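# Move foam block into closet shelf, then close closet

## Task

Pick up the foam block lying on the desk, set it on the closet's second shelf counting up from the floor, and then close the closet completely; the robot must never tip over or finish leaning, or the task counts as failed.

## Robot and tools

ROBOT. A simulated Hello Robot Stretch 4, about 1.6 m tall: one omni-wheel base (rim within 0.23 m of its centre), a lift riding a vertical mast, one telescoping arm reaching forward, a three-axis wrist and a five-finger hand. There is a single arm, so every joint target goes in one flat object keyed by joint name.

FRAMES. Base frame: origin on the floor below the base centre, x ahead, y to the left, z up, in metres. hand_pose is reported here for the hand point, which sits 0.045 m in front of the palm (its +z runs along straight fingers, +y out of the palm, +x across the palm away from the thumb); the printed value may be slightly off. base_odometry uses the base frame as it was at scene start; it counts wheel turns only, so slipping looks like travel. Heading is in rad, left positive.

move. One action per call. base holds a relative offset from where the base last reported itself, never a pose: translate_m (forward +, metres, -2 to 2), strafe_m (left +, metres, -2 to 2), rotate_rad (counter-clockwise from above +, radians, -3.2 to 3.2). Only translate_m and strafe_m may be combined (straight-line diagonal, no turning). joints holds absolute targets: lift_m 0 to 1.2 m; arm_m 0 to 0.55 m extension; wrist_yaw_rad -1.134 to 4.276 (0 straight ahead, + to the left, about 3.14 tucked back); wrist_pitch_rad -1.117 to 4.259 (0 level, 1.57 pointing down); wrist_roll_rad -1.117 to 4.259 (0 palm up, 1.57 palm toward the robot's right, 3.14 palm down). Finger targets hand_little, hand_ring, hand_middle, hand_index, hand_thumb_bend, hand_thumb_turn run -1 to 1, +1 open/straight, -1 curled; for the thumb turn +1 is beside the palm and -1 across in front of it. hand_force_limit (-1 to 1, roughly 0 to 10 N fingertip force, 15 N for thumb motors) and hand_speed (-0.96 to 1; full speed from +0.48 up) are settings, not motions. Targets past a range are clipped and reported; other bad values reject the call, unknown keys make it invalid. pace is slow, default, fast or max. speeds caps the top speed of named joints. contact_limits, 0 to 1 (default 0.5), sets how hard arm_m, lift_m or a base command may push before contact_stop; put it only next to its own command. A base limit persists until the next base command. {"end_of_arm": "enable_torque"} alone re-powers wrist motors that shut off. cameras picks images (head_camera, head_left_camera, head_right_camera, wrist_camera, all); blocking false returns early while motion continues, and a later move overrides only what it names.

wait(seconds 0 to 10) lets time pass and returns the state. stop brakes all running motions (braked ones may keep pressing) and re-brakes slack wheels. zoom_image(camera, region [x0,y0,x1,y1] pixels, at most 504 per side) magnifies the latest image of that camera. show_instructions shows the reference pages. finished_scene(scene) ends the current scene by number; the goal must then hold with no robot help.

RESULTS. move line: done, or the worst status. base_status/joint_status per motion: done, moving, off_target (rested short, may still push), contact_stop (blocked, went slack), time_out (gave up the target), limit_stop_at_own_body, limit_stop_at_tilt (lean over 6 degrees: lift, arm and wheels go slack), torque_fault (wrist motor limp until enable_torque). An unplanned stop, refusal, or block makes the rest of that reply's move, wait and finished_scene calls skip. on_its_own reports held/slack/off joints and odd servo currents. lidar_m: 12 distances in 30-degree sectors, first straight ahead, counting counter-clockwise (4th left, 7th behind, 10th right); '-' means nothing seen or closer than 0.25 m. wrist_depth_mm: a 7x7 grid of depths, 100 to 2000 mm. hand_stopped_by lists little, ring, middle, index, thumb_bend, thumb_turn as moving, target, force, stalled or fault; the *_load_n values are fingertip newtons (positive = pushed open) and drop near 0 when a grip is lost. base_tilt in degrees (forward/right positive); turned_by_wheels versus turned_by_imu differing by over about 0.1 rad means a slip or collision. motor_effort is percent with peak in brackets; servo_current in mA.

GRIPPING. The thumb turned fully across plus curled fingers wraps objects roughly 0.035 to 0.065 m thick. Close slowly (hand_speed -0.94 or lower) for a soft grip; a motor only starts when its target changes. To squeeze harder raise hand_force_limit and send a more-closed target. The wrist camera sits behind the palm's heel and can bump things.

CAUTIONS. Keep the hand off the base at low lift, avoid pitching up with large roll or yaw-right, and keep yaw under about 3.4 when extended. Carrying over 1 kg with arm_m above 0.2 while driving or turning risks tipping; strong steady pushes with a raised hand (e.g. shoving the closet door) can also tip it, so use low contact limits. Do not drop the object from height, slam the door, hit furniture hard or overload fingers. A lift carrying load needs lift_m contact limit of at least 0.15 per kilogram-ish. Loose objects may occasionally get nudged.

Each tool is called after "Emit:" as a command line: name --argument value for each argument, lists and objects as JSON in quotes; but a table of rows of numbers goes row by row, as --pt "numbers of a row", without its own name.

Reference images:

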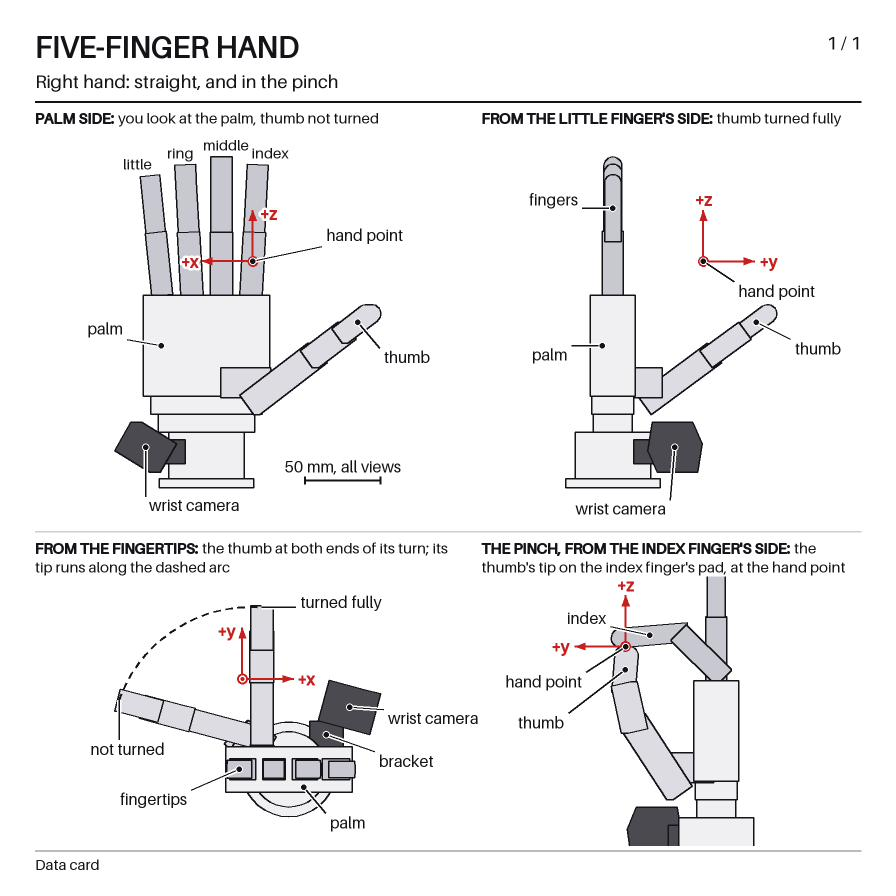

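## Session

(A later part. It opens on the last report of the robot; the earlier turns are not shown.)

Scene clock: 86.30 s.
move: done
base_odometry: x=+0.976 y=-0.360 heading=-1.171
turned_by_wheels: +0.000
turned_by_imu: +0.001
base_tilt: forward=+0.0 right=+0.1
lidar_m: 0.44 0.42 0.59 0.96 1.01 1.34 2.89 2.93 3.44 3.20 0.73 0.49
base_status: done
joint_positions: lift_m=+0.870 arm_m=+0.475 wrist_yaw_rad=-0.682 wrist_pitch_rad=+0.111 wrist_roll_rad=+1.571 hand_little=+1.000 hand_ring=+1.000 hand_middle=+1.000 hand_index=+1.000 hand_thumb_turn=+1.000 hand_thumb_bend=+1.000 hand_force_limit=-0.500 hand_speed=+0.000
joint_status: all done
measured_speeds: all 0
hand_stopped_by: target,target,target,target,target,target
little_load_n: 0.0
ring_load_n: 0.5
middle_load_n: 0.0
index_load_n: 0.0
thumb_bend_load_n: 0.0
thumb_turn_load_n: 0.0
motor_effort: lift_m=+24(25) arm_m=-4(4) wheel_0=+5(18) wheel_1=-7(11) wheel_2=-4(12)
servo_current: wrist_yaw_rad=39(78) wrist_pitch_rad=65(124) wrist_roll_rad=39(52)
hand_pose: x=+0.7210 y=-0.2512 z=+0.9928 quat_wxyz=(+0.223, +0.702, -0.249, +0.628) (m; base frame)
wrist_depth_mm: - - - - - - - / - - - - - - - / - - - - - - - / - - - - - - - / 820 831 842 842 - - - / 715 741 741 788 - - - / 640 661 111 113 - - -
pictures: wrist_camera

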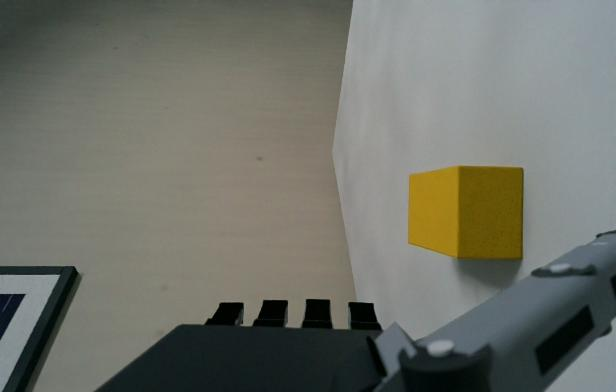

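Emit:
move --joints '{"hand_thumb_turn": -0.75, "hand_speed": 0.0}'

Emit:
move --joints '{"lift_m": 0.778}' --contact_limits '{"lift_m": 0.05}' --pace "slow" --cameras '["head_camera", "wrist_camera"]'

Emit:
zoom_image --camera "head_camera" --region '[200, 270, 340, 410]'

Scene clock: 88.70 s.
move: done
base_odometry: x=+0.976 y=-0.360 heading=-1.171
turned_by_wheels: +0.000
turned_by_imu: +0.001
base_tilt: forward=+0.0 right=+0.1
lidar_m: 0.42 0.43 0.59 0.97 0.99 1.38 2.88 2.95 3.45 3.20 0.73 0.47
base_status: not commanded
joint_positions: lift_m=+0.870 arm_m=+0.475 wrist_yaw_rad=-0.682 wrist_pitch_rad=+0.111 wrist_roll_rad=+1.571 hand_little=+1.000 hand_ring=+1.000 hand_middle=+1.000 hand_index=+1.000 hand_thumb_turn=-0.750 hand_thumb_bend=+1.000 hand_force_limit=-0.500 hand_speed=+0.000
joint_status: all done
measured_speeds: all 0
hand_stopped_by: target,target,target,target,target,target
little_load_n: 0.0
ring_load_n: 0.0
middle_load_n: 0.0
index_load_n: 0.0
thumb_bend_load_n: 0.0
thumb_turn_load_n: 0.0
motor_effort: lift_m=+25(25) arm_m=-4(4) wheel_0=+5(5) wheel_1=-6(7) wheel_2=-5(5)
servo_current: wrist_yaw_rad=26(46) wrist_pitch_rad=59(78) wrist_roll_rad=33(52)
hand_pose: x=+0.7210 y=-0.2512 z=+0.9928 quat_wxyz=(+0.223, +0.702, -0.249, +0.628) (m; base frame)
wrist_depth_mm: - - - - - - - / - - - - 113 - - / - - - - - - - / - - - - - - - / 820 831 831 854 - - - / 715 741 750 778 - - - / 640 661 111 112 - - -
pictures: none

Scene clock: 90.33 s.
move: done
base_odometry: x=+0.976 y=-0.360 heading=-1.171
turned_by_wheels: +0.000
turned_by_imu: +0.001
base_tilt: forward=+0.0 right=+0.1
lidar_m: 0.44 0.42 0.59 0.97 1.03 1.34 2.86 2.96 3.47 3.20 0.75 0.48
base_status: not commanded
joint_positions: lift_m=+0.778 arm_m=+0.475 wrist_yaw_rad=-0.682 wrist_pitch_rad=+0.111 wrist_roll_rad=+1.571 hand_little=+1.000 hand_ring=+1.000 hand_middle=+1.000 hand_index=+1.000 hand_thumb_turn=-0.750 hand_thumb_bend=+1.000 hand_force_limit=-0.500 hand_speed=+0.000
joint_status: all done
measured_speeds: all 0
hand_stopped_by: target,target,target,target,target,target
little_load_n: 0.0
ring_load_n: 0.0
middle_load_n: 0.0
index_load_n: 0.0
thumb_bend_load_n: 0.0
thumb_turn_load_n: 0.5
motor_effort: lift_m=+17(22) arm_m=-4(4) wheel_0=+5(5) wheel_1=-6(7) wheel_2=-4(5)
servo_current: wrist_yaw_rad=39(46) wrist_pitch_rad=59(78) wrist_roll_rad=33(52)
contact_limits: lift_m 0.05
hand_pose: x=+0.7210 y=-0.2512 z=+0.9014 quat_wxyz=(+0.223, +0.702, -0.249, +0.628) (m; base frame)
wrist_depth_mm: - - - - 182 139 - / - - - - 112 138 - / - - - - - 137 - / - - - - - 136 - / 820 831 831 842 - 129 - / 723 741 750 202 - 121 - / 654 661 111 112 - 127 -
pictures: head_camera, wrist_camera

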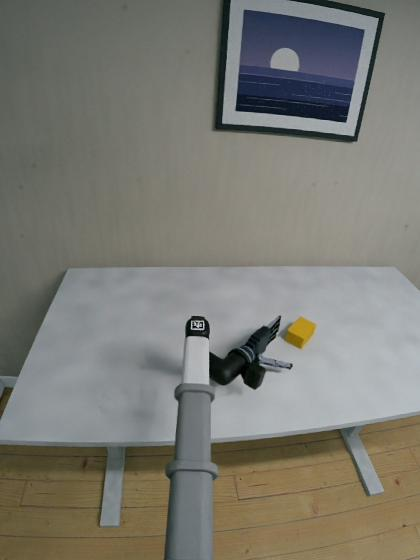

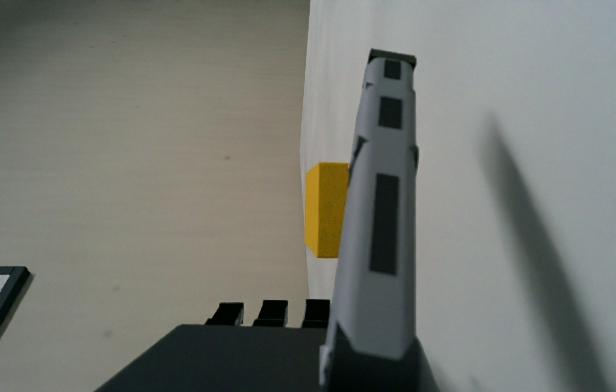

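Scaled by 3.600 from the camera's 420x560 image, which has a finer 1200x1600 frame.

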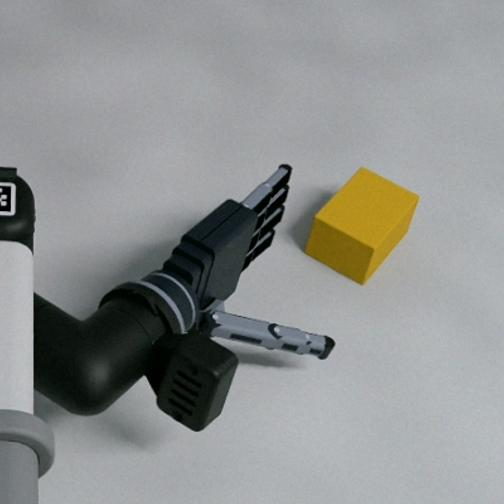

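Emit:
move --joints '{"lift_m": 0.772}' --contact_limits '{"lift_m": 0}' --pace "slow"

Emit:
move --base '{"translate_m": 0.060, "strafe_m": -0.053}' --contact_limits '{"translate_m": 0.2}' --pace "slow" --cameras '["head_camera", "wrist_camera"]'

Emit:
zoom_image --camera "head_camera" --region '[200, 270, 340, 410]'

Scene clock: 91.77 s.
move: done
base_odometry: x=+0.976 y=-0.360 heading=-1.171
turned_by_wheels: +0.000
turned_by_imu: +0.001
base_tilt: forward=+0.0 right=+0.1
lidar_m: 0.42 0.45 0.58 0.95 1.03 1.35 2.88 2.94 3.45 3.22 0.75 0.50
base_status: not commanded
joint_positions: lift_m=+0.772 arm_m=+0.475 wrist_yaw_rad=-0.682 wrist_pitch_rad=+0.111 wrist_roll_rad=+1.571 hand_little=+1.000 hand_ring=+1.000 hand_middle=+1.000 hand_index=+1.000 hand_thumb_turn=-0.750 hand_thumb_bend=+1.000 hand_force_limit=-0.500 hand_speed=+0.000
joint_status: all done
measured_speeds: all 0
hand_stopped_by: target,target,target,target,target,target
little_load_n: 0.0
ring_load_n: 0.0
middle_load_n: 0.0
index_load_n: 0.0
thumb_bend_load_n: 0.0
thumb_turn_load_n: 0.0
motor_effort: lift_m=+17(18) arm_m=-4(4) wheel_0=+5(5) wheel_1=-6(7) wheel_2=-5(5)
servo_current: wrist_yaw_rad=33(39) wrist_pitch_rad=65(72) wrist_roll_rad=39(52)
contact_limits: lift_m 0
hand_pose: x=+0.7210 y=-0.2512 z=+0.8954 quat_wxyz=(+0.223, +0.702, -0.249, +0.628) (m; base frame)
wrist_depth_mm: - - - - 182 127 - / - - - - 113 127 - / - - - - - 126 - / - - - - - 119 - / 809 831 842 842 - 125 - / 723 741 750 201 - 117 - / 654 661 111 113 - 117 -
pictures: none

Scene clock: 93.80 s.
move: done
base_odometry: x=+0.950 y=-0.436 heading=-1.171
turned_by_wheels: -0.001
turned_by_imu: +0.000
base_tilt: forward=+0.0 right=+0.1
lidar_m: 0.39 0.40 0.51 1.03 1.07 1.41 2.94 3.01 3.39 3.15 0.65 0.43
base_status: done
joint_positions: lift_m=+0.772 arm_m=+0.475 wrist_yaw_rad=-0.682 wrist_pitch_rad=+0.111 wrist_roll_rad=+1.571 hand_little=+1.000 hand_ring=+1.000 hand_middle=+1.000 hand_index=+1.000 hand_thumb_turn=-0.750 hand_thumb_bend=+1.000 hand_force_limit=-0.500 hand_speed=+0.000
joint_status: not commanded
measured_speeds: all 0
hand_stopped_by: target,target,target,target,target,target
little_load_n: 0.0
ring_load_n: 0.0
middle_load_n: 0.0
index_load_n: 0.0
thumb_bend_load_n: 0.0
thumb_turn_load_n: 0.0
motor_effort: lift_m=+17(18) arm_m=-4(4) wheel_0=+5(14) wheel_1=-7(11) wheel_2=-7(10)
servo_current: wrist_yaw_rad=26(46) wrist_pitch_rad=78(91) wrist_roll_rad=39(52)
contact_limits: lift_m 0; translate_m 0.2
hand_pose: x=+0.7211 y=-0.2512 z=+0.8954 quat_wxyz=(+0.223, +0.702, -0.249, +0.628) (m; base frame)
wrist_depth_mm: - - - - 182 127 - / - - - - 113 126 - / - - - - - 126 - / 842 854 854 - - 118 - / 750 768 788 798 - 125 - / 676 683 683 202 - 117 - / 597 609 111 112 - 117 -
pictures: head_camera, wrist_camera

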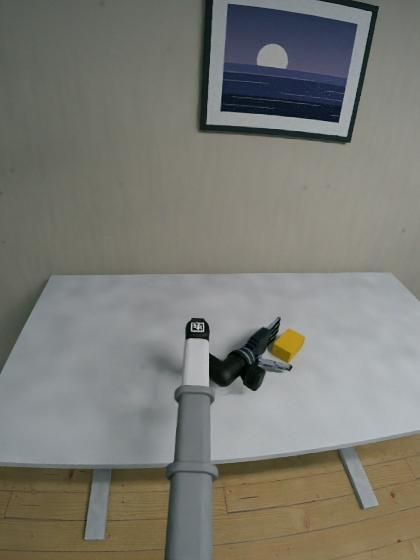

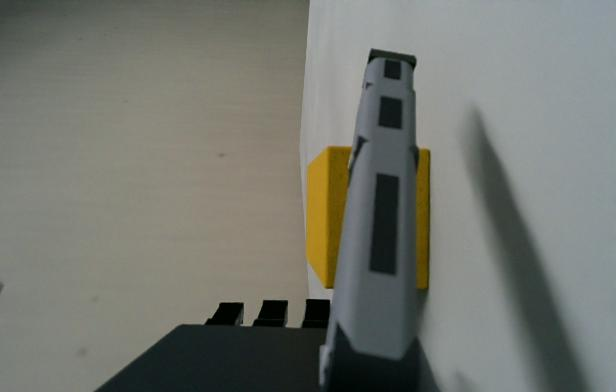

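Scaled by 3.600 from the camera's 420x560 image, which has a finer 1200x1600 frame.

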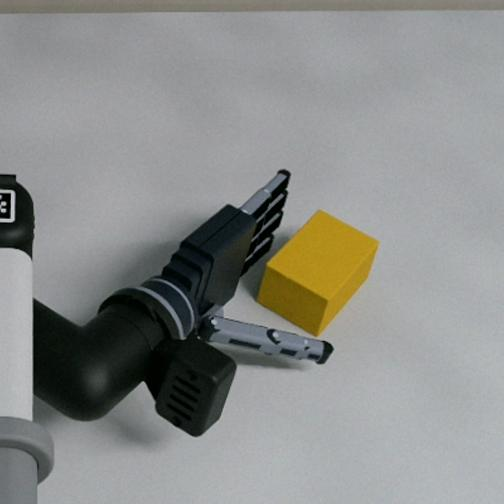

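Emit:
move --base '{"translate_m": 0.0344, "strafe_m": -0.0330}' --contact_limits '{"translate_m": 0.2}' --pace "slow" --cameras '["head_camera", "wrist_camera"]'

Emit:
zoom_image --camera "head_camera" --region '[200, 270, 340, 410]'

Scene clock: 96.00 s.
move: done
base_odometry: x=+0.934 y=-0.480 heading=-1.172
turned_by_wheels: -0.001
turned_by_imu: +0.000
base_tilt: forward=+0.0 right=+0.1
lidar_m: 0.34 0.34 0.46 1.07 1.13 1.47 2.96 3.03 3.35 3.12 0.57 0.39
base_status: done
joint_positions: lift_m=+0.772 arm_m=+0.475 wrist_yaw_rad=-0.682 wrist_pitch_rad=+0.111 wrist_roll_rad=+1.571 hand_little=+1.000 hand_ring=+1.000 hand_middle=+1.000 hand_index=+1.000 hand_thumb_turn=-0.750 hand_thumb_bend=+1.000 hand_force_limit=-0.500 hand_speed=+0.000
joint_status: not commanded
measured_speeds: all 0
hand_stopped_by: target,target,target,target,target,target
little_load_n: 0.0
ring_load_n: 0.0
middle_load_n: 0.0
index_load_n: 0.0
thumb_bend_load_n: 0.0
thumb_turn_load_n: 0.0
motor_effort: lift_m=+17(18) arm_m=-4(4) wheel_0=+8(13) wheel_1=-7(9) wheel_2=-6(10)
servo_current: wrist_yaw_rad=33(39) wrist_pitch_rad=65(78) wrist_roll_rad=46(52)
contact_limits: lift_m 0; translate_m 0.2
hand_pose: x=+0.7211 y=-0.2512 z=+0.8954 quat_wxyz=(+0.223, +0.702, -0.249, +0.628) (m; base frame)
wrist_depth_mm: - - - - 182 127 - / - - - - 113 126 - / - - - - - 121 - / 820 831 842 820 - 119 - / 723 732 750 732 - 121 - / 640 647 654 201 - 118 - / 564 580 111 112 - 117 -
pictures: head_camera, wrist_camera

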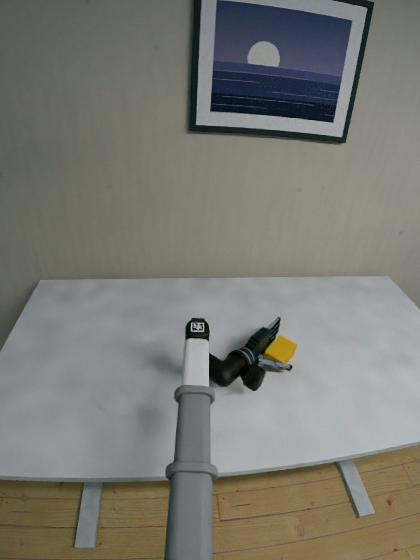

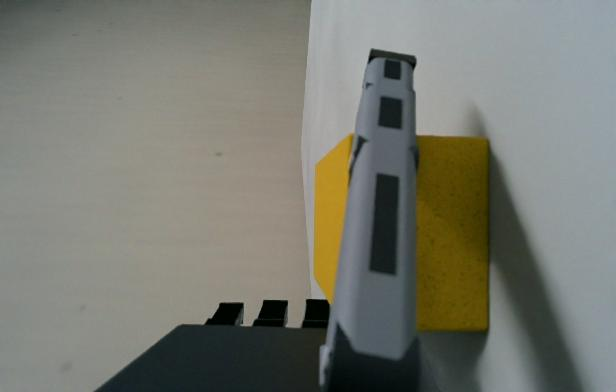

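Scaled by 3.600 from the camera's 420x560 image, which has a finer 1200x1600 frame.

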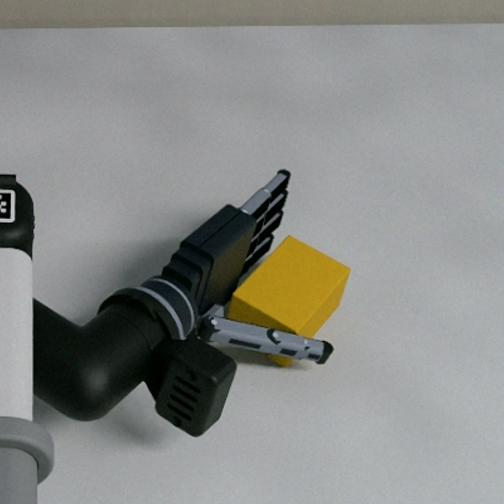

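Emit:
move --joints '{"hand_thumb_bend": -0.6, "hand_force_limit": -0.4, "hand_speed": -0.92}' --cameras '["head_camera", "wrist_camera"]'

Emit:
zoom_image --camera "head_camera" --region '[200, 270, 340, 410]'

Scene clock: 103.10 s.
move: off_target
base_odometry: x=+0.934 y=-0.480 heading=-1.172
turned_by_wheels: +0.000
turned_by_imu: +0.003
base_tilt: forward=+0.0 right=+0.2
lidar_m: 0.35 0.37 0.46 1.05 1.12 1.46 2.96 3.05 3.35 3.12 0.60 0.37
base_status: not commanded
joint_positions: lift_m=+0.772 arm_m=+0.475 wrist_yaw_rad=-0.682 wrist_pitch_rad=+0.111 wrist_roll_rad=+1.571 hand_little=+1.000 hand_ring=+1.000 hand_middle=+1.000 hand_index=+1.000 hand_thumb_turn=-0.750 hand_thumb_bend=+0.742 hand_force_limit=-0.400 hand_speed=-0.920
joint_status: hand_thumb_bend off_target (ended at +0.742, target -0.600); the others done
measured_speeds: all 0
hand_stopped_by: target,target,target,target,force,target
little_load_n: 0.0
ring_load_n: 0.0
middle_load_n: 0.0
index_load_n: 0.0
thumb_bend_load_n: 4.5
thumb_turn_load_n: 0.0
motor_effort: lift_m=+17(18) arm_m=-4(4) wheel_0=+7(8) wheel_1=-7(7) wheel_2=-7(7)
servo_current: wrist_yaw_rad=39(46) wrist_pitch_rad=65(85) wrist_roll_rad=39(59)
contact_limits: lift_m 0; translate_m 0.2
hand_pose: x=+0.7211 y=-0.2512 z=+0.8954 quat_wxyz=(+0.223, +0.702, -0.249, +0.628) (m; base frame)
wrist_depth_mm: - - - - 182 127 - / - - - - 167 126 - / - - - - 109 126 - / 820 842 842 143 - 125 - / 715 732 750 741 - 125 - / 640 647 661 201 - 124 - / 569 580 111 112 - 117 -
pictures: head_camera, wrist_camera

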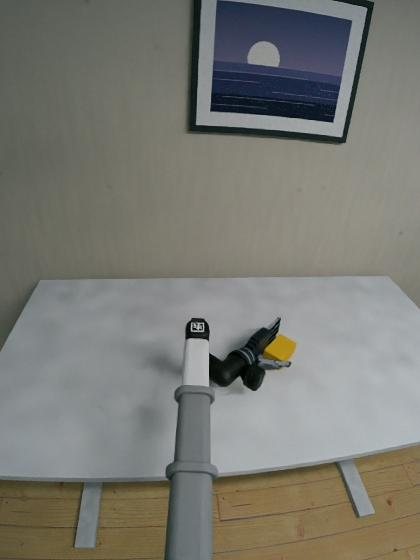

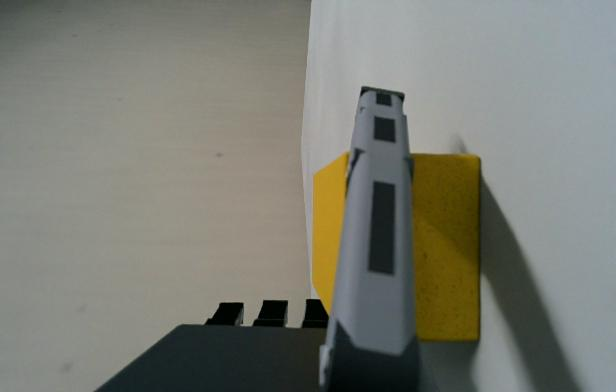

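Scaled by 3.600 from the camera's 420x560 image, which has a finer 1200x1600 frame.

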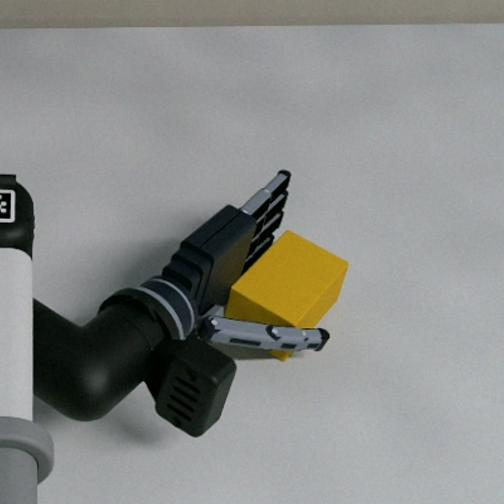

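Emit:
move --joints '{"hand_index": 0.2, "hand_middle": 0.2, "hand_force_limit": -0.7, "hand_speed": -0.92}'

Emit:
move --joints '{"hand_thumb_bend": -0.65, "hand_force_limit": -0.15, "hand_speed": -0.94}' --cameras '["head_camera", "wrist_camera"]'

Emit:
zoom_image --camera "head_camera" --region '[200, 270, 340, 410]'

Scene clock: 108.20 s.
move: off_target
base_odometry: x=+0.934 y=-0.480 heading=-1.172
turned_by_wheels: +0.000
turned_by_imu: +0.002
base_tilt: forward=+0.0 right=+0.1
lidar_m: 0.36 0.35 0.47 1.05 1.10 1.44 2.93 3.02 3.34 3.12 0.57 0.41
base_status: not commanded
joint_positions: lift_m=+0.772 arm_m=+0.475 wrist_yaw_rad=-0.682 wrist_pitch_rad=+0.111 wrist_roll_rad=+1.571 hand_little=+1.000 hand_ring=+1.000 hand_middle=+0.837 hand_index=+0.844 hand_thumb_turn=-0.750 hand_thumb_bend=+0.742 hand_force_limit=-0.700 hand_speed=-0.920
joint_status: hand_middle off_target (ended at +0.837, target +0.200); hand_index off_target (ended at +0.844, target +0.200); the others done
measured_speeds: all 0
hand_stopped_by: target,target,force,force,force,target
little_load_n: 0.0
ring_load_n: 0.0
middle_load_n: 2.0
index_load_n: 1.5
thumb_bend_load_n: 6.0
thumb_turn_load_n: 0.0
motor_effort: lift_m=+17(18) arm_m=-4(4) wheel_0=+7(8) wheel_1=-7(7) wheel_2=-6(7)
servo_current: wrist_yaw_rad=26(39) wrist_pitch_rad=59(85) wrist_roll_rad=39(52)
contact_limits: lift_m 0; translate_m 0.2
hand_pose: x=+0.7211 y=-0.2512 z=+0.8954 quat_wxyz=(+0.223, +0.702, -0.249, +0.628) (m; base frame)
wrist_depth_mm: - - - - 182 127 - / - - - - 167 126 - / - - - - 109 126 - / 831 831 842 820 - 125 - / 715 732 750 741 - 125 - / 640 640 654 201 - 124 - / 569 580 111 112 - 117 -
pictures: none

Scene clock: 108.63 s.
move: off_target
base_odometry: x=+0.934 y=-0.480 heading=-1.172
turned_by_wheels: +0.000
turned_by_imu: +0.000
base_tilt: forward=+0.0 right=+0.1
lidar_m: 0.35 0.37 0.48 1.05 1.12 1.48 2.97 3.03 3.37 3.11 0.58 0.38
base_status: not commanded
joint_positions: lift_m=+0.772 arm_m=+0.475 wrist_yaw_rad=-0.682 wrist_pitch_rad=+0.111 wrist_roll_rad=+1.571 hand_little=+1.000 hand_ring=+1.000 hand_middle=+0.837 hand_index=+0.844 hand_thumb_turn=-0.750 hand_thumb_bend=+0.740 hand_force_limit=-0.150 hand_speed=-0.940
joint_status: hand_thumb_bend off_target (ended at +0.740, target -0.650); the others done
measured_speeds: all 0
hand_stopped_by: target,target,force,force,force,target
little_load_n: 0.5
ring_load_n: 0.0
middle_load_n: 2.0
index_load_n: 2.0
thumb_bend_load_n: 6.5
thumb_turn_load_n: 0.0
motor_effort: lift_m=+18(18) arm_m=-4(4) wheel_0=+7(8) wheel_1=-7(7) wheel_2=-6(7)
servo_current: wrist_yaw_rad=39(39) wrist_pitch_rad=52(72) wrist_roll_rad=39(52)
contact_limits: lift_m 0; translate_m 0.2
hand_pose: x=+0.7211 y=-0.2512 z=+0.8954 quat_wxyz=(+0.223, +0.702, -0.249, +0.628) (m; base frame)
wrist_depth_mm: - - - - 181 127 - / - - - - 167 126 - / - - - - 109 126 - / 820 842 842 820 - 125 - / 723 732 750 732 - 125 - / 634 647 654 200 - 124 - / 574 580 111 112 - 117 -
pictures: head_camera, wrist_camera

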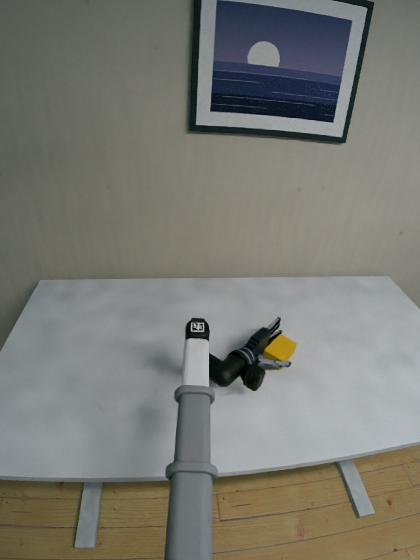

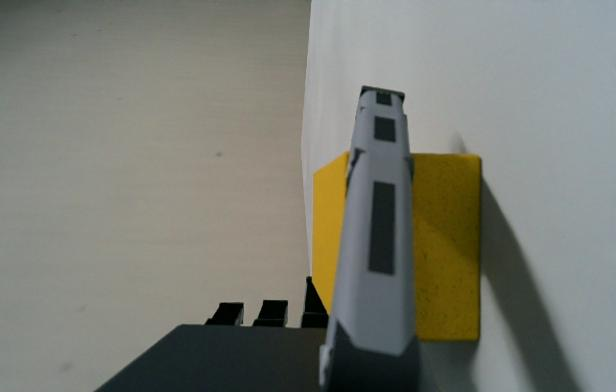

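Scaled by 3.600 from the camera's 420x560 image, which has a finer 1200x1600 frame.

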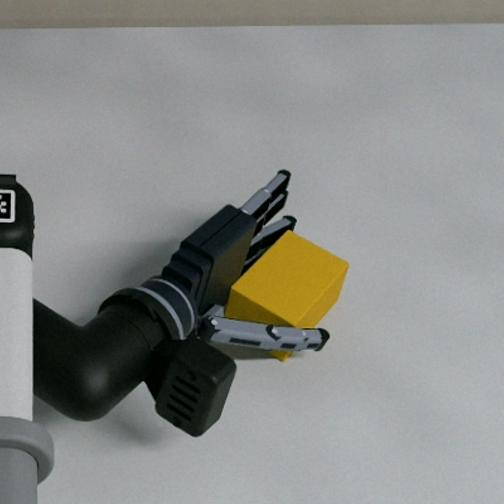

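Good grip: thumb 6.5 N. Lift.

Emit:
move --joints '{"lift_m": 0.80}' --pace "slow"

Emit:
move --joints '{"lift_m": 0.92}' --cameras '["head_camera", "wrist_camera"]' --pace "slow"

Emit:
zoom_image --camera "head_camera" --region '[200, 230, 340, 370]'

Scene clock: 110.13 s.
move: done
base_odometry: x=+0.934 y=-0.480 heading=-1.172
turned_by_wheels: +0.000
turned_by_imu: +0.001
base_tilt: forward=+0.0 right=+0.1
lidar_m: 0.35 0.36 0.48 1.07 1.11 1.47 2.97 3.03 3.36 3.12 0.56 0.38
base_status: not commanded
joint_positions: lift_m=+0.800 arm_m=+0.475 wrist_yaw_rad=-0.682 wrist_pitch_rad=+0.111 wrist_roll_rad=+1.571 hand_little=+1.000 hand_ring=+1.000 hand_middle=+0.837 hand_index=+0.844 hand_thumb_turn=-0.750 hand_thumb_bend=+0.740 hand_force_limit=-0.150 hand_speed=-0.940
joint_status: all done
measured_speeds: all 0
hand_stopped_by: target,target,force,force,force,target
little_load_n: 0.0
ring_load_n: 0.0
middle_load_n: 2.0
index_load_n: 1.5
thumb_bend_load_n: 6.0
thumb_turn_load_n: 0.0
motor_effort: lift_m=+25(28) arm_m=-4(4) wheel_0=+7(8) wheel_1=-7(7) wheel_2=-7(7)
servo_current: wrist_yaw_rad=33(39) wrist_pitch_rad=72(72) wrist_roll_rad=46(52)
contact_limits: translate_m 0.2
hand_pose: x=+0.7211 y=-0.2512 z=+0.9228 quat_wxyz=(+0.223, +0.702, -0.249, +0.628) (m; base frame)
wrist_depth_mm: - - - - - 178 - / - - - - - 177 - / - - - - 108 167 142 / 820 831 842 820 - 149 142 / 715 732 750 741 - 126 - / 634 647 654 200 - 148 - / 564 585 111 112 - 155 140
pictures: none

Scene clock: 111.97 s.
move: done
base_odometry: x=+0.934 y=-0.480 heading=-1.172
turned_by_wheels: +0.000
turned_by_imu: +0.001
base_tilt: forward=+0.0 right=+0.1
lidar_m: 0.34 0.34 0.46 1.06 1.10 1.46 2.96 3.03 3.32 3.12 0.58 0.41
base_status: not commanded
joint_positions: lift_m=+0.920 arm_m=+0.475 wrist_yaw_rad=-0.682 wrist_pitch_rad=+0.111 wrist_roll_rad=+1.571 hand_little=+1.000 hand_ring=+1.000 hand_middle=+0.837 hand_index=+0.844 hand_thumb_turn=-0.750 hand_thumb_bend=+0.740 hand_force_limit=-0.150 hand_speed=-0.940
joint_status: all done
measured_speeds: all 0
hand_stopped_by: target,target,force,force,force,target
little_load_n: 0.0
ring_load_n: 0.0
middle_load_n: 2.0
index_load_n: 2.0
thumb_bend_load_n: 6.0
thumb_turn_load_n: 0.0
motor_effort: lift_m=+25(29) arm_m=-4(4) wheel_0=+8(8) wheel_1=-7(7) wheel_2=-6(7)
servo_current: wrist_yaw_rad=33(46) wrist_pitch_rad=65(78) wrist_roll_rad=46(46)
contact_limits: translate_m 0.2
hand_pose: x=+0.7211 y=-0.2512 z=+1.0428 quat_wxyz=(+0.223, +0.702, -0.249, +0.628) (m; base frame)
wrist_depth_mm: - - - - - - - / - - - - - - - / - - - - 109 - - / 820 831 831 820 - 126 - / 715 732 741 750 - 126 - / 627 647 654 200 - - - / 559 580 111 112 - - -
pictures: head_camera, wrist_camera

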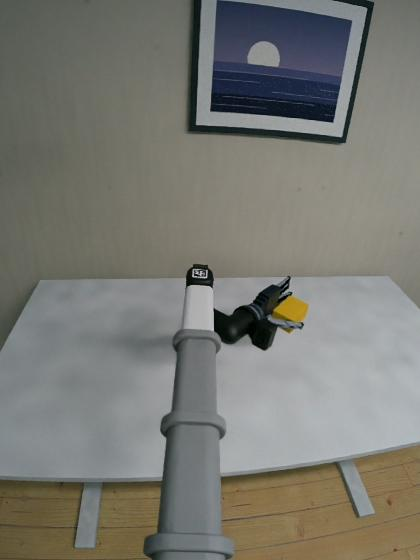

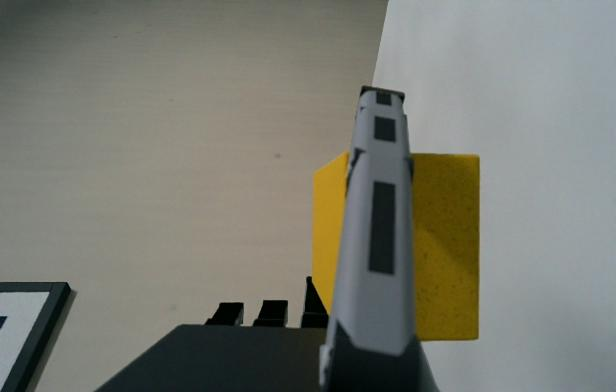

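Scaled by 3.600 from the camera's 420x560 image, which has a finer 1200x1600 frame.

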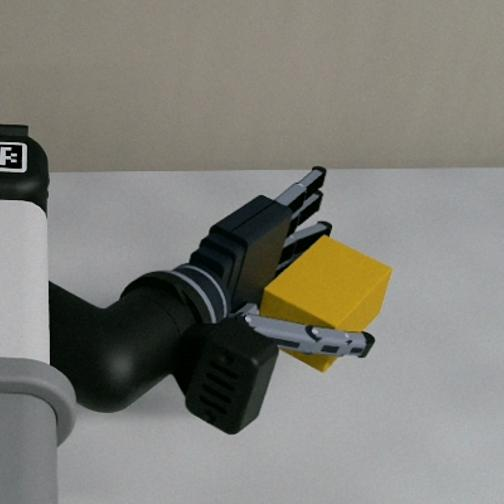

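Emit:
move --joints '{"arm_m": 0.21, "wrist_yaw_rad": 0}'

Emit:
move --base '{"translate_m": -0.11}'

Emit:
move --joints '{"lift_m": 0.79}' --contact_limits '{"lift_m": 0.1}' --cameras '["head_camera", "wrist_camera"]'

Scene clock: 115.00 s.
move: done
base_odometry: x=+0.934 y=-0.480 heading=-1.172
turned_by_wheels: +0.000
turned_by_imu: +0.001
base_tilt: forward=+0.0 right=+0.1
lidar_m: 0.36 0.36 0.46 1.04 1.13 1.47 2.96 3.02 3.33 3.10 0.58 0.40
base_status: not commanded
joint_positions: lift_m=+0.920 arm_m=+0.210 wrist_yaw_rad=-0.002 wrist_pitch_rad=+0.110 wrist_roll_rad=+1.571 hand_little=+1.000 hand_ring=+1.000 hand_middle=+0.837 hand_index=+0.844 hand_thumb_turn=-0.750 hand_thumb_bend=+0.740 hand_force_limit=-0.150 hand_speed=-0.940
joint_status: all done
measured_speeds: all 0
hand_stopped_by: target,target,force,force,force,target
little_load_n: 0.0
ring_load_n: 0.0
middle_load_n: 2.0
index_load_n: 1.5
thumb_bend_load_n: 6.0
thumb_turn_load_n: 0.0
motor_effort: lift_m=+25(25) arm_m=-5(12) wheel_0=+7(8) wheel_1=-7(7) wheel_2=-5(7)
servo_current: wrist_yaw_rad=33(91) wrist_pitch_rad=46(72) wrist_roll_rad=39(52)
contact_limits: translate_m 0.2
hand_pose: x=+0.5973 y=-0.1481 z=+1.0429 quat_wxyz=(+0.001, +0.745, -0.001, +0.667) (m; base frame)
wrist_depth_mm: 768 788 820 842 854 - - / 741 778 788 809 820 - - / 723 750 778 798 108 - - / 699 741 750 759 - 126 - / 691 732 741 741 - 125 - / 676 707 723 200 - - - / 676 683 111 112 - - -
pictures: none

Scene clock: 116.63 s.
move: done
base_odometry: x=+0.891 y=-0.379 heading=-1.172
turned_by_wheels: -0.001
turned_by_imu: +0.000
base_tilt: forward=+0.0 right=+0.1
lidar_m: 0.46 0.47 0.61 1.06 1.11 1.45 2.84 2.93 3.37 3.13 0.76 0.53
base_status: done
joint_positions: lift_m=+0.920 arm_m=+0.210 wrist_yaw_rad=-0.002 wrist_pitch_rad=+0.110 wrist_roll_rad=+1.571 hand_little=+1.000 hand_ring=+1.000 hand_middle=+0.837 hand_index=+0.844 hand_thumb_turn=-0.750 hand_thumb_bend=+0.740 hand_force_limit=-0.150 hand_speed=-0.940
joint_status: not commanded
measured_speeds: all 0
hand_stopped_by: target,target,force,force,force,target
little_load_n: 0.0
ring_load_n: 0.0
middle_load_n: 2.0
index_load_n: 1.5
thumb_bend_load_n: 6.0
thumb_turn_load_n: 0.5
motor_effort: lift_m=+25(25) arm_m=-4(5) wheel_0=-6(11) wheel_1=-5(11) wheel_2=+4(14)
servo_current: wrist_yaw_rad=26(39) wrist_pitch_rad=52(78) wrist_roll_rad=46(59)
hand_pose: x=+0.5974 y=-0.1480 z=+1.0429 quat_wxyz=(+0.001, +0.745, -0.001, +0.667) (m; base frame)
wrist_depth_mm: - - - - - - - / 842 866 - - - - - / 831 866 - - 109 - - / 809 842 866 178 - 126 - / 788 820 842 854 - 126 - / 778 809 820 200 - - - / 778 788 111 112 - - -
pictures: none

Scene clock: 118.23 s.
move: done
base_odometry: x=+0.891 y=-0.379 heading=-1.172
turned_by_wheels: +0.000
turned_by_imu: +0.001
base_tilt: forward=+0.0 right=+0.1
lidar_m: 0.45 0.47 0.60 1.03 1.11 1.44 2.83 2.93 3.34 3.12 0.78 0.55
base_status: not commanded
joint_positions: lift_m=+0.790 arm_m=+0.210 wrist_yaw_rad=-0.002 wrist_pitch_rad=+0.110 wrist_roll_rad=+1.571 hand_little=+1.000 hand_ring=+1.000 hand_middle=+0.837 hand_index=+0.844 hand_thumb_turn=-0.750 hand_thumb_bend=+0.740 hand_force_limit=-0.150 hand_speed=-0.940
joint_status: all done
measured_speeds: all 0
hand_stopped_by: target,target,force,force,force,target
little_load_n: 0.0
ring_load_n: 0.0
middle_load_n: 2.0
index_load_n: 1.5
thumb_bend_load_n: 6.0
thumb_turn_load_n: 0.5
motor_effort: lift_m=+18(22) arm_m=-4(4) wheel_0=-6(6) wheel_1=-5(5) wheel_2=+4(4)
servo_current: wrist_yaw_rad=33(39) wrist_pitch_rad=72(78) wrist_roll_rad=52(52)
contact_limits: lift_m 0.1
hand_pose: x=+0.5974 y=-0.1480 z=+0.9135 quat_wxyz=(+0.001, +0.745, -0.001, +0.667) (m; base frame)
wrist_depth_mm: - - - - - 160 - / 854 878 - - 208 159 - / 831 866 878 - 108 150 - / 809 842 866 866 - 126 128 / 798 820 842 854 - 134 127 / 788 809 820 200 - 140 - / 768 788 111 112 - 140 -
pictures: head_camera, wrist_camera

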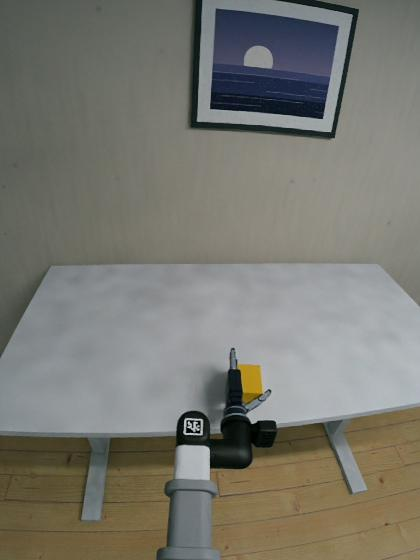

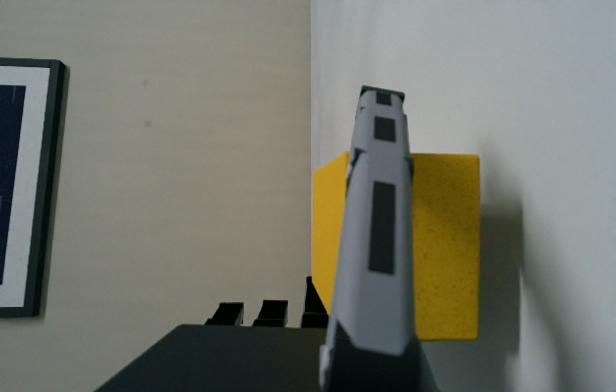

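Emit:
move --joints '{"lift_m": 0.773}' --contact_limits '{"lift_m": 0.0}' --pace "slow"

Emit:
move --joints '{"hand_index": 1.0, "hand_middle": 1.0, "hand_thumb_bend": 1.0, "hand_speed": -0.8}'

Emit:
move --base '{"translate_m": -0.12}' --pace "slow" --cameras '["head_camera", "wrist_camera"]'

Scene clock: 119.63 s.
move: done
base_odometry: x=+0.891 y=-0.379 heading=-1.172
turned_by_wheels: +0.000
turned_by_imu: +0.001
base_tilt: forward=+0.0 right=+0.1
lidar_m: 0.47 0.48 0.63 1.04 1.11 1.47 2.85 2.91 3.32 3.13 0.79 0.54
base_status: not commanded
joint_positions: lift_m=+0.773 arm_m=+0.210 wrist_yaw_rad=-0.002 wrist_pitch_rad=+0.110 wrist_roll_rad=+1.571 hand_little=+1.000 hand_ring=+1.000 hand_middle=+0.837 hand_index=+0.844 hand_thumb_turn=-0.750 hand_thumb_bend=+0.740 hand_force_limit=-0.150 hand_speed=-0.940
joint_status: all done
measured_speeds: all 0
hand_stopped_by: target,target,force,force,force,target
little_load_n: 0.0
ring_load_n: 0.0
middle_load_n: 2.0
index_load_n: 1.5
thumb_bend_load_n: 6.0
thumb_turn_load_n: 0.5
motor_effort: lift_m=+18(19) arm_m=-4(4) wheel_0=-6(6) wheel_1=-5(5) wheel_2=+4(5)
servo_current: wrist_yaw_rad=26(39) wrist_pitch_rad=65(72) wrist_roll_rad=46(52)
contact_limits: lift_m 0
hand_pose: x=+0.5974 y=-0.1480 z=+0.8965 quat_wxyz=(+0.001, +0.745, -0.001, +0.667) (m; base frame)
wrist_depth_mm: - - - - 182 128 - / 842 878 - - 168 128 - / 831 866 866 - 109 126 - / 820 842 866 866 - 125 - / 809 831 842 854 - 126 - / 788 809 820 201 - 125 - / 778 778 111 113 - 118 -
pictures: none

Scene clock: 121.03 s.
move: done
base_odometry: x=+0.891 y=-0.379 heading=-1.172
turned_by_wheels: +0.000
turned_by_imu: +0.001
base_tilt: forward=+0.0 right=+0.1
lidar_m: 0.44 0.48 0.62 1.02 1.09 1.46 2.84 2.93 3.34 3.13 0.77 0.54
base_status: not commanded
joint_positions: lift_m=+0.773 arm_m=+0.210 wrist_yaw_rad=-0.002 wrist_pitch_rad=+0.110 wrist_roll_rad=+1.571 hand_little=+1.000 hand_ring=+1.000 hand_middle=+1.000 hand_index=+1.000 hand_thumb_turn=-0.750 hand_thumb_bend=+1.000 hand_force_limit=-0.150 hand_speed=-0.800
joint_status: all done
measured_speeds: all 0
hand_stopped_by: target,target,target,target,target,target
little_load_n: 0.0
ring_load_n: 0.0
middle_load_n: 0.0
index_load_n: 0.0
thumb_bend_load_n: 0.0
thumb_turn_load_n: 0.0
motor_effort: lift_m=+18(18) arm_m=-4(4) wheel_0=-6(6) wheel_1=-5(5) wheel_2=+4(5)
servo_current: wrist_yaw_rad=39(39) wrist_pitch_rad=46(78) wrist_roll_rad=39(52)
contact_limits: lift_m 0
hand_pose: x=+0.5974 y=-0.1480 z=+0.8965 quat_wxyz=(+0.001, +0.745, -0.001, +0.667) (m; base frame)
wrist_depth_mm: - - - - 183 129 - / 842 878 - - 113 128 - / 831 866 878 - - 126 - / 820 842 866 866 - 126 - / 809 831 842 854 - 126 - / 798 809 820 200 - 119 - / 768 788 111 112 - 118 -
pictures: none

Scene clock: 123.50 s.
move: done
base_odometry: x=+0.845 y=-0.268 heading=-1.173
turned_by_wheels: -0.001
turned_by_imu: +0.000
base_tilt: forward=+0.0 right=+0.1
lidar_m: 0.57 0.59 1.16 1.03 1.09 1.44 2.72 2.78 3.39 3.13 0.95 0.60
base_status: done
joint_positions: lift_m=+0.773 arm_m=+0.210 wrist_yaw_rad=-0.002 wrist_pitch_rad=+0.110 wrist_roll_rad=+1.571 hand_little=+1.000 hand_ring=+1.000 hand_middle=+1.000 hand_index=+1.000 hand_thumb_turn=-0.750 hand_thumb_bend=+1.000 hand_force_limit=-0.150 hand_speed=-0.800
joint_status: not commanded
measured_speeds: all 0
hand_stopped_by: target,target,target,target,target,target
little_load_n: 0.0
ring_load_n: 0.0
middle_load_n: 0.0
index_load_n: 0.0
thumb_bend_load_n: 0.0
thumb_turn_load_n: 0.5
motor_effort: lift_m=+17(18) arm_m=-4(4) wheel_0=-6(13) wheel_1=-7(11) wheel_2=+6(12)
servo_current: wrist_yaw_rad=46(46) wrist_pitch_rad=52(78) wrist_roll_rad=52(52)
contact_limits: lift_m 0
hand_pose: x=+0.5974 y=-0.1480 z=+0.8965 quat_wxyz=(+0.001, +0.745, -0.001, +0.667) (m; base frame)
wrist_depth_mm: - - - - 208 - - / 946 - - - 113 - - / 931 - - - - - - / 917 - - - - - - / 904 - - - - - - / - - 133 182 - - - / 878 - 111 113 - - -
pictures: head_camera, wrist_camera

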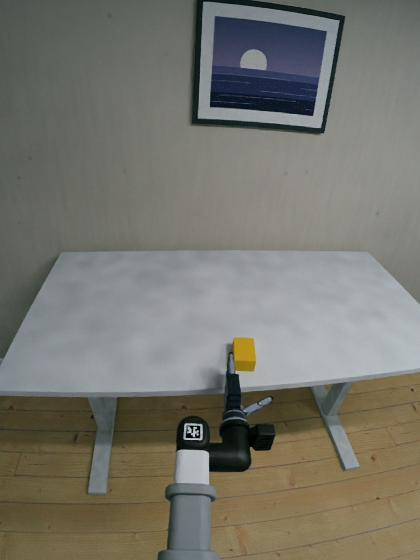

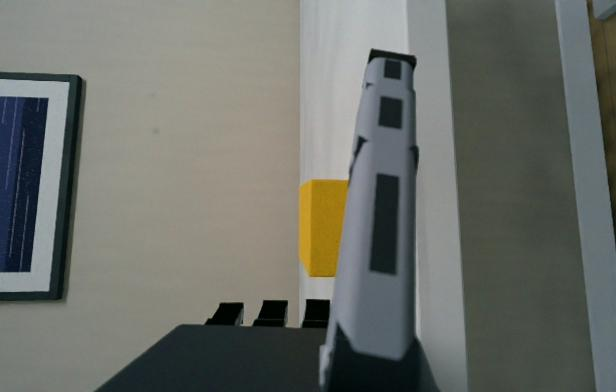

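Emit:
move --base '{"translate_m": -0.3}' --joints '{"arm_m": 0.0, "hand_thumb_turn": 1.0, "hand_speed": 0.0}'

Emit:
move --base '{"rotate_rad": 3.12}' --joints '{"wrist_pitch_rad": 0.0, "lift_m": 0.8}' --cameras '["head_camera", "head_left_camera", "head_right_camera", "wrist_camera"]'

Scene clock: 126.73 s.
move: done
base_odometry: x=+0.729 y=+0.008 heading=-1.173
turned_by_wheels: -0.001
turned_by_imu: +0.000
base_tilt: forward=+0.0 right=+0.1
lidar_m: 0.88 0.89 1.07 1.03 1.05 1.38 2.42 2.50 3.42 3.15 2.68 0.93
base_status: done
joint_positions: lift_m=+0.773 arm_m=+0.002 wrist_yaw_rad=-0.002 wrist_pitch_rad=+0.110 wrist_roll_rad=+1.571 hand_little=+1.000 hand_ring=+1.000 hand_middle=+1.000 hand_index=+1.000 hand_thumb_turn=+1.000 hand_thumb_bend=+1.000 hand_force_limit=-0.150 hand_speed=+0.000
joint_status: all done
joint sent to its limit — arm_m, lower limit.
measured_speeds: all 0
hand_stopped_by: target,target,target,target,target,target
little_load_n: 0.0
ring_load_n: 0.0
middle_load_n: 0.0
index_load_n: 0.0
thumb_bend_load_n: 0.0
thumb_turn_load_n: 0.0
motor_effort: lift_m=+17(18) arm_m=-4(10) wheel_0=-6(15) wheel_1=-5(11) wheel_2=+4(14)
servo_current: wrist_yaw_rad=33(46) wrist_pitch_rad=72(78) wrist_roll_rad=39(52)
contact_limits: lift_m 0
hand_pose: x=+0.3892 y=-0.1480 z=+0.8965 quat_wxyz=(+0.001, +0.745, -0.001, +0.667) (m; base frame)
wrist_depth_mm: - - - - - - 1182 / - - - - - 1499 1255 / 1430 1464 - - - 1537 1255 / 1397 1430 - - - 1537 1255 / 1397 1397 - - - 1499 1308 / - - 133 182 - - - / - - 111 113 - - -
pictures: none

Scene clock: 129.60 s.
move: done
base_odometry: x=+0.729 y=+0.008 heading=+1.945
turned_by_wheels: +3.119
turned_by_imu: +3.172
base_tilt: forward=+0.0 right=+0.1
lidar_m: 2.39 2.45 3.08 3.14 2.79 1.00 0.86 0.91 1.15 1.03 1.08 1.32
base_status: done
joint_positions: lift_m=+0.800 arm_m=+0.002 wrist_yaw_rad=-0.001 wrist_pitch_rad=+0.011 wrist_roll_rad=+1.571 hand_little=+1.000 hand_ring=+1.000 hand_middle=+1.000 hand_index=+1.000 hand_thumb_turn=+1.000 hand_thumb_bend=+1.000 hand_force_limit=-0.150 hand_speed=+0.000
joint_status: all done
measured_speeds: all 0
hand_stopped_by: target,target,target,target,target,target
little_load_n: 0.0
ring_load_n: 0.0
middle_load_n: 0.0
index_load_n: 0.0
thumb_bend_load_n: 0.0
thumb_turn_load_n: 0.0
motor_effort: lift_m=+23(28) arm_m=-5(5) wheel_0=-6(14) wheel_1=-5(13) wheel_2=-5(14)
servo_current: wrist_yaw_rad=33(39) wrist_pitch_rad=52(130) wrist_roll_rad=39(59)
hand_pose: x=+0.3936 y=-0.1479 z=+0.9449 quat_wxyz=(+0.001, +0.711, +0.000, +0.703) (m; base frame)
wrist_depth_mm: 1464 1430 1430 1430 - - 1430 / - - - - - 1921 1499 / - - - - - - 1499 / - - - - - - 1499 / - - - - - - 1576 / - - - - - - - / - - 111 113 - - -
pictures: head_camera, head_left_camera, head_right_camera, wrist_camera

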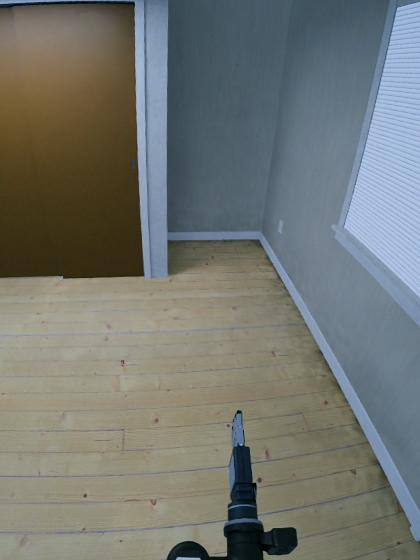

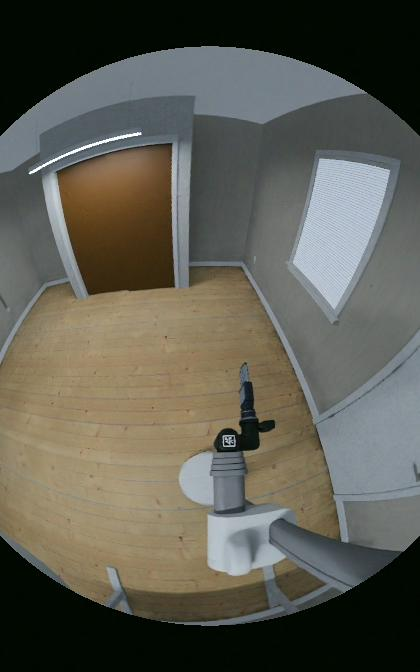

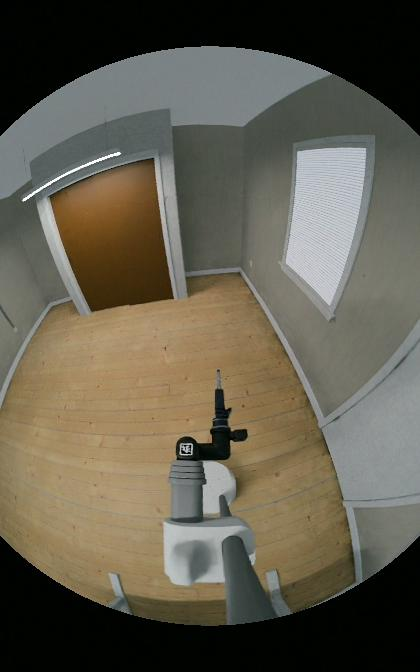

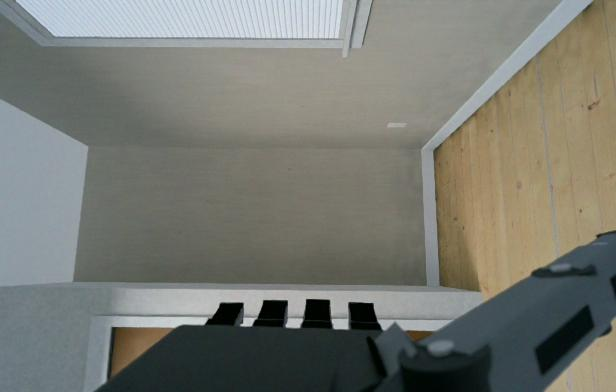

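Emit:
move --base '{"translate_m": 1.2, "strafe_m": 0.55}' --cameras '["head_camera", "wrist_camera", "head_left_camera"]'

Emit:
zoom_image --camera "head_camera" --region '[0, 0, 420, 400]'

Scene clock: 135.83 s.
move: done
base_odometry: x=-0.223 y=+0.923 heading=+1.946
turned_by_wheels: +0.001
turned_by_imu: +0.006
base_tilt: forward=+0.0 right=+0.1
lidar_m: 1.14 1.17 1.55 2.76 2.80 3.18 2.98 2.24 1.60 1.43 1.44 1.85
base_status: done
joint_positions: lift_m=+0.800 arm_m=+0.002 wrist_yaw_rad=-0.001 wrist_pitch_rad=+0.011 wrist_roll_rad=+1.571 hand_little=+1.000 hand_ring=+1.000 hand_middle=+1.000 hand_index=+1.000 hand_thumb_turn=+1.000 hand_thumb_bend=+1.000 hand_force_limit=-0.150 hand_speed=+0.000
joint_status: not commanded
measured_speeds: all 0
hand_stopped_by: target,target,target,target,target,target
little_load_n: 0.0
ring_load_n: 0.0
middle_load_n: 0.0
index_load_n: -0.5
thumb_bend_load_n: 0.0
thumb_turn_load_n: 0.0
motor_effort: lift_m=+23(24) arm_m=-4(5) wheel_0=+7(14) wheel_1=+6(13) wheel_2=-2(15)
servo_current: wrist_yaw_rad=26(46) wrist_pitch_rad=65(85) wrist_roll_rad=46(59)
hand_pose: x=+0.3936 y=-0.1479 z=+0.9449 quat_wxyz=(+0.001, +0.711, +0.000, +0.703) (m; base frame)
wrist_depth_mm: - - - - - - 1499 / - - - - - - 1499 / - - - - - - 1499 / - - - - - - - / 960 960 976 960 976 976 - / 946 960 960 946 960 946 - / 931 931 111 113 - - -
pictures: head_camera, head_left_camera, wrist_camera

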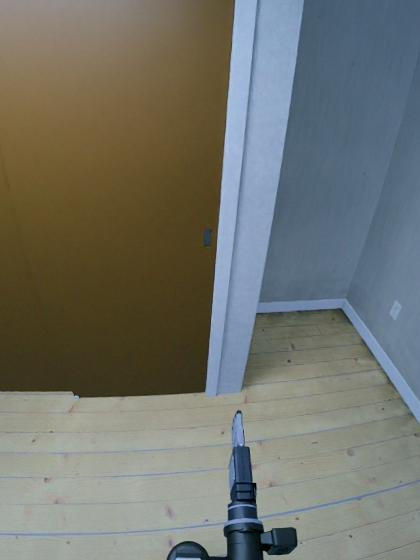

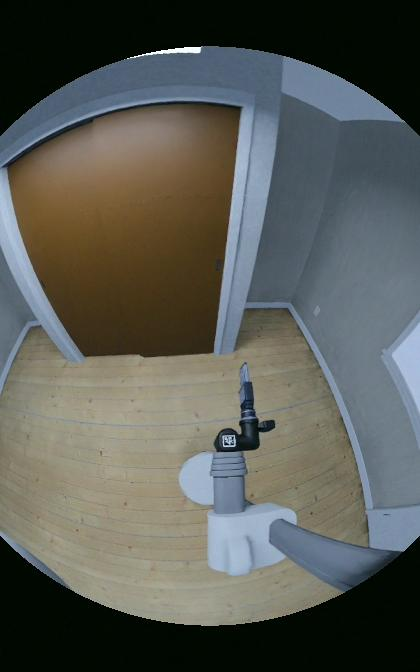

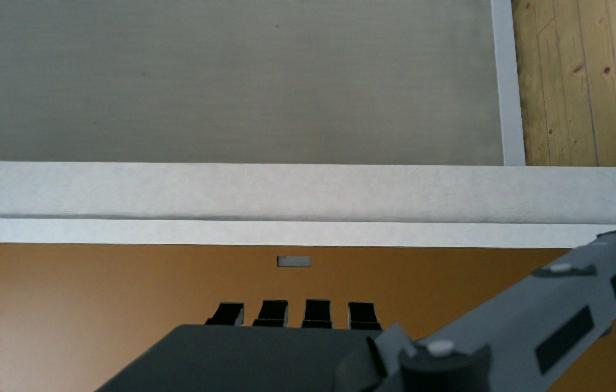

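Scaled by 1.200 from the camera's 420x560 image, which has a finer 1200x1600 frame.

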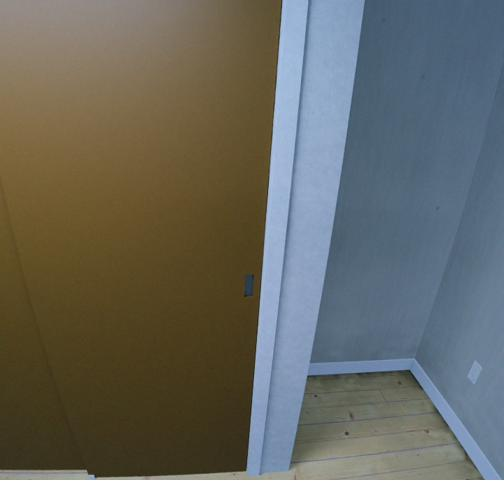

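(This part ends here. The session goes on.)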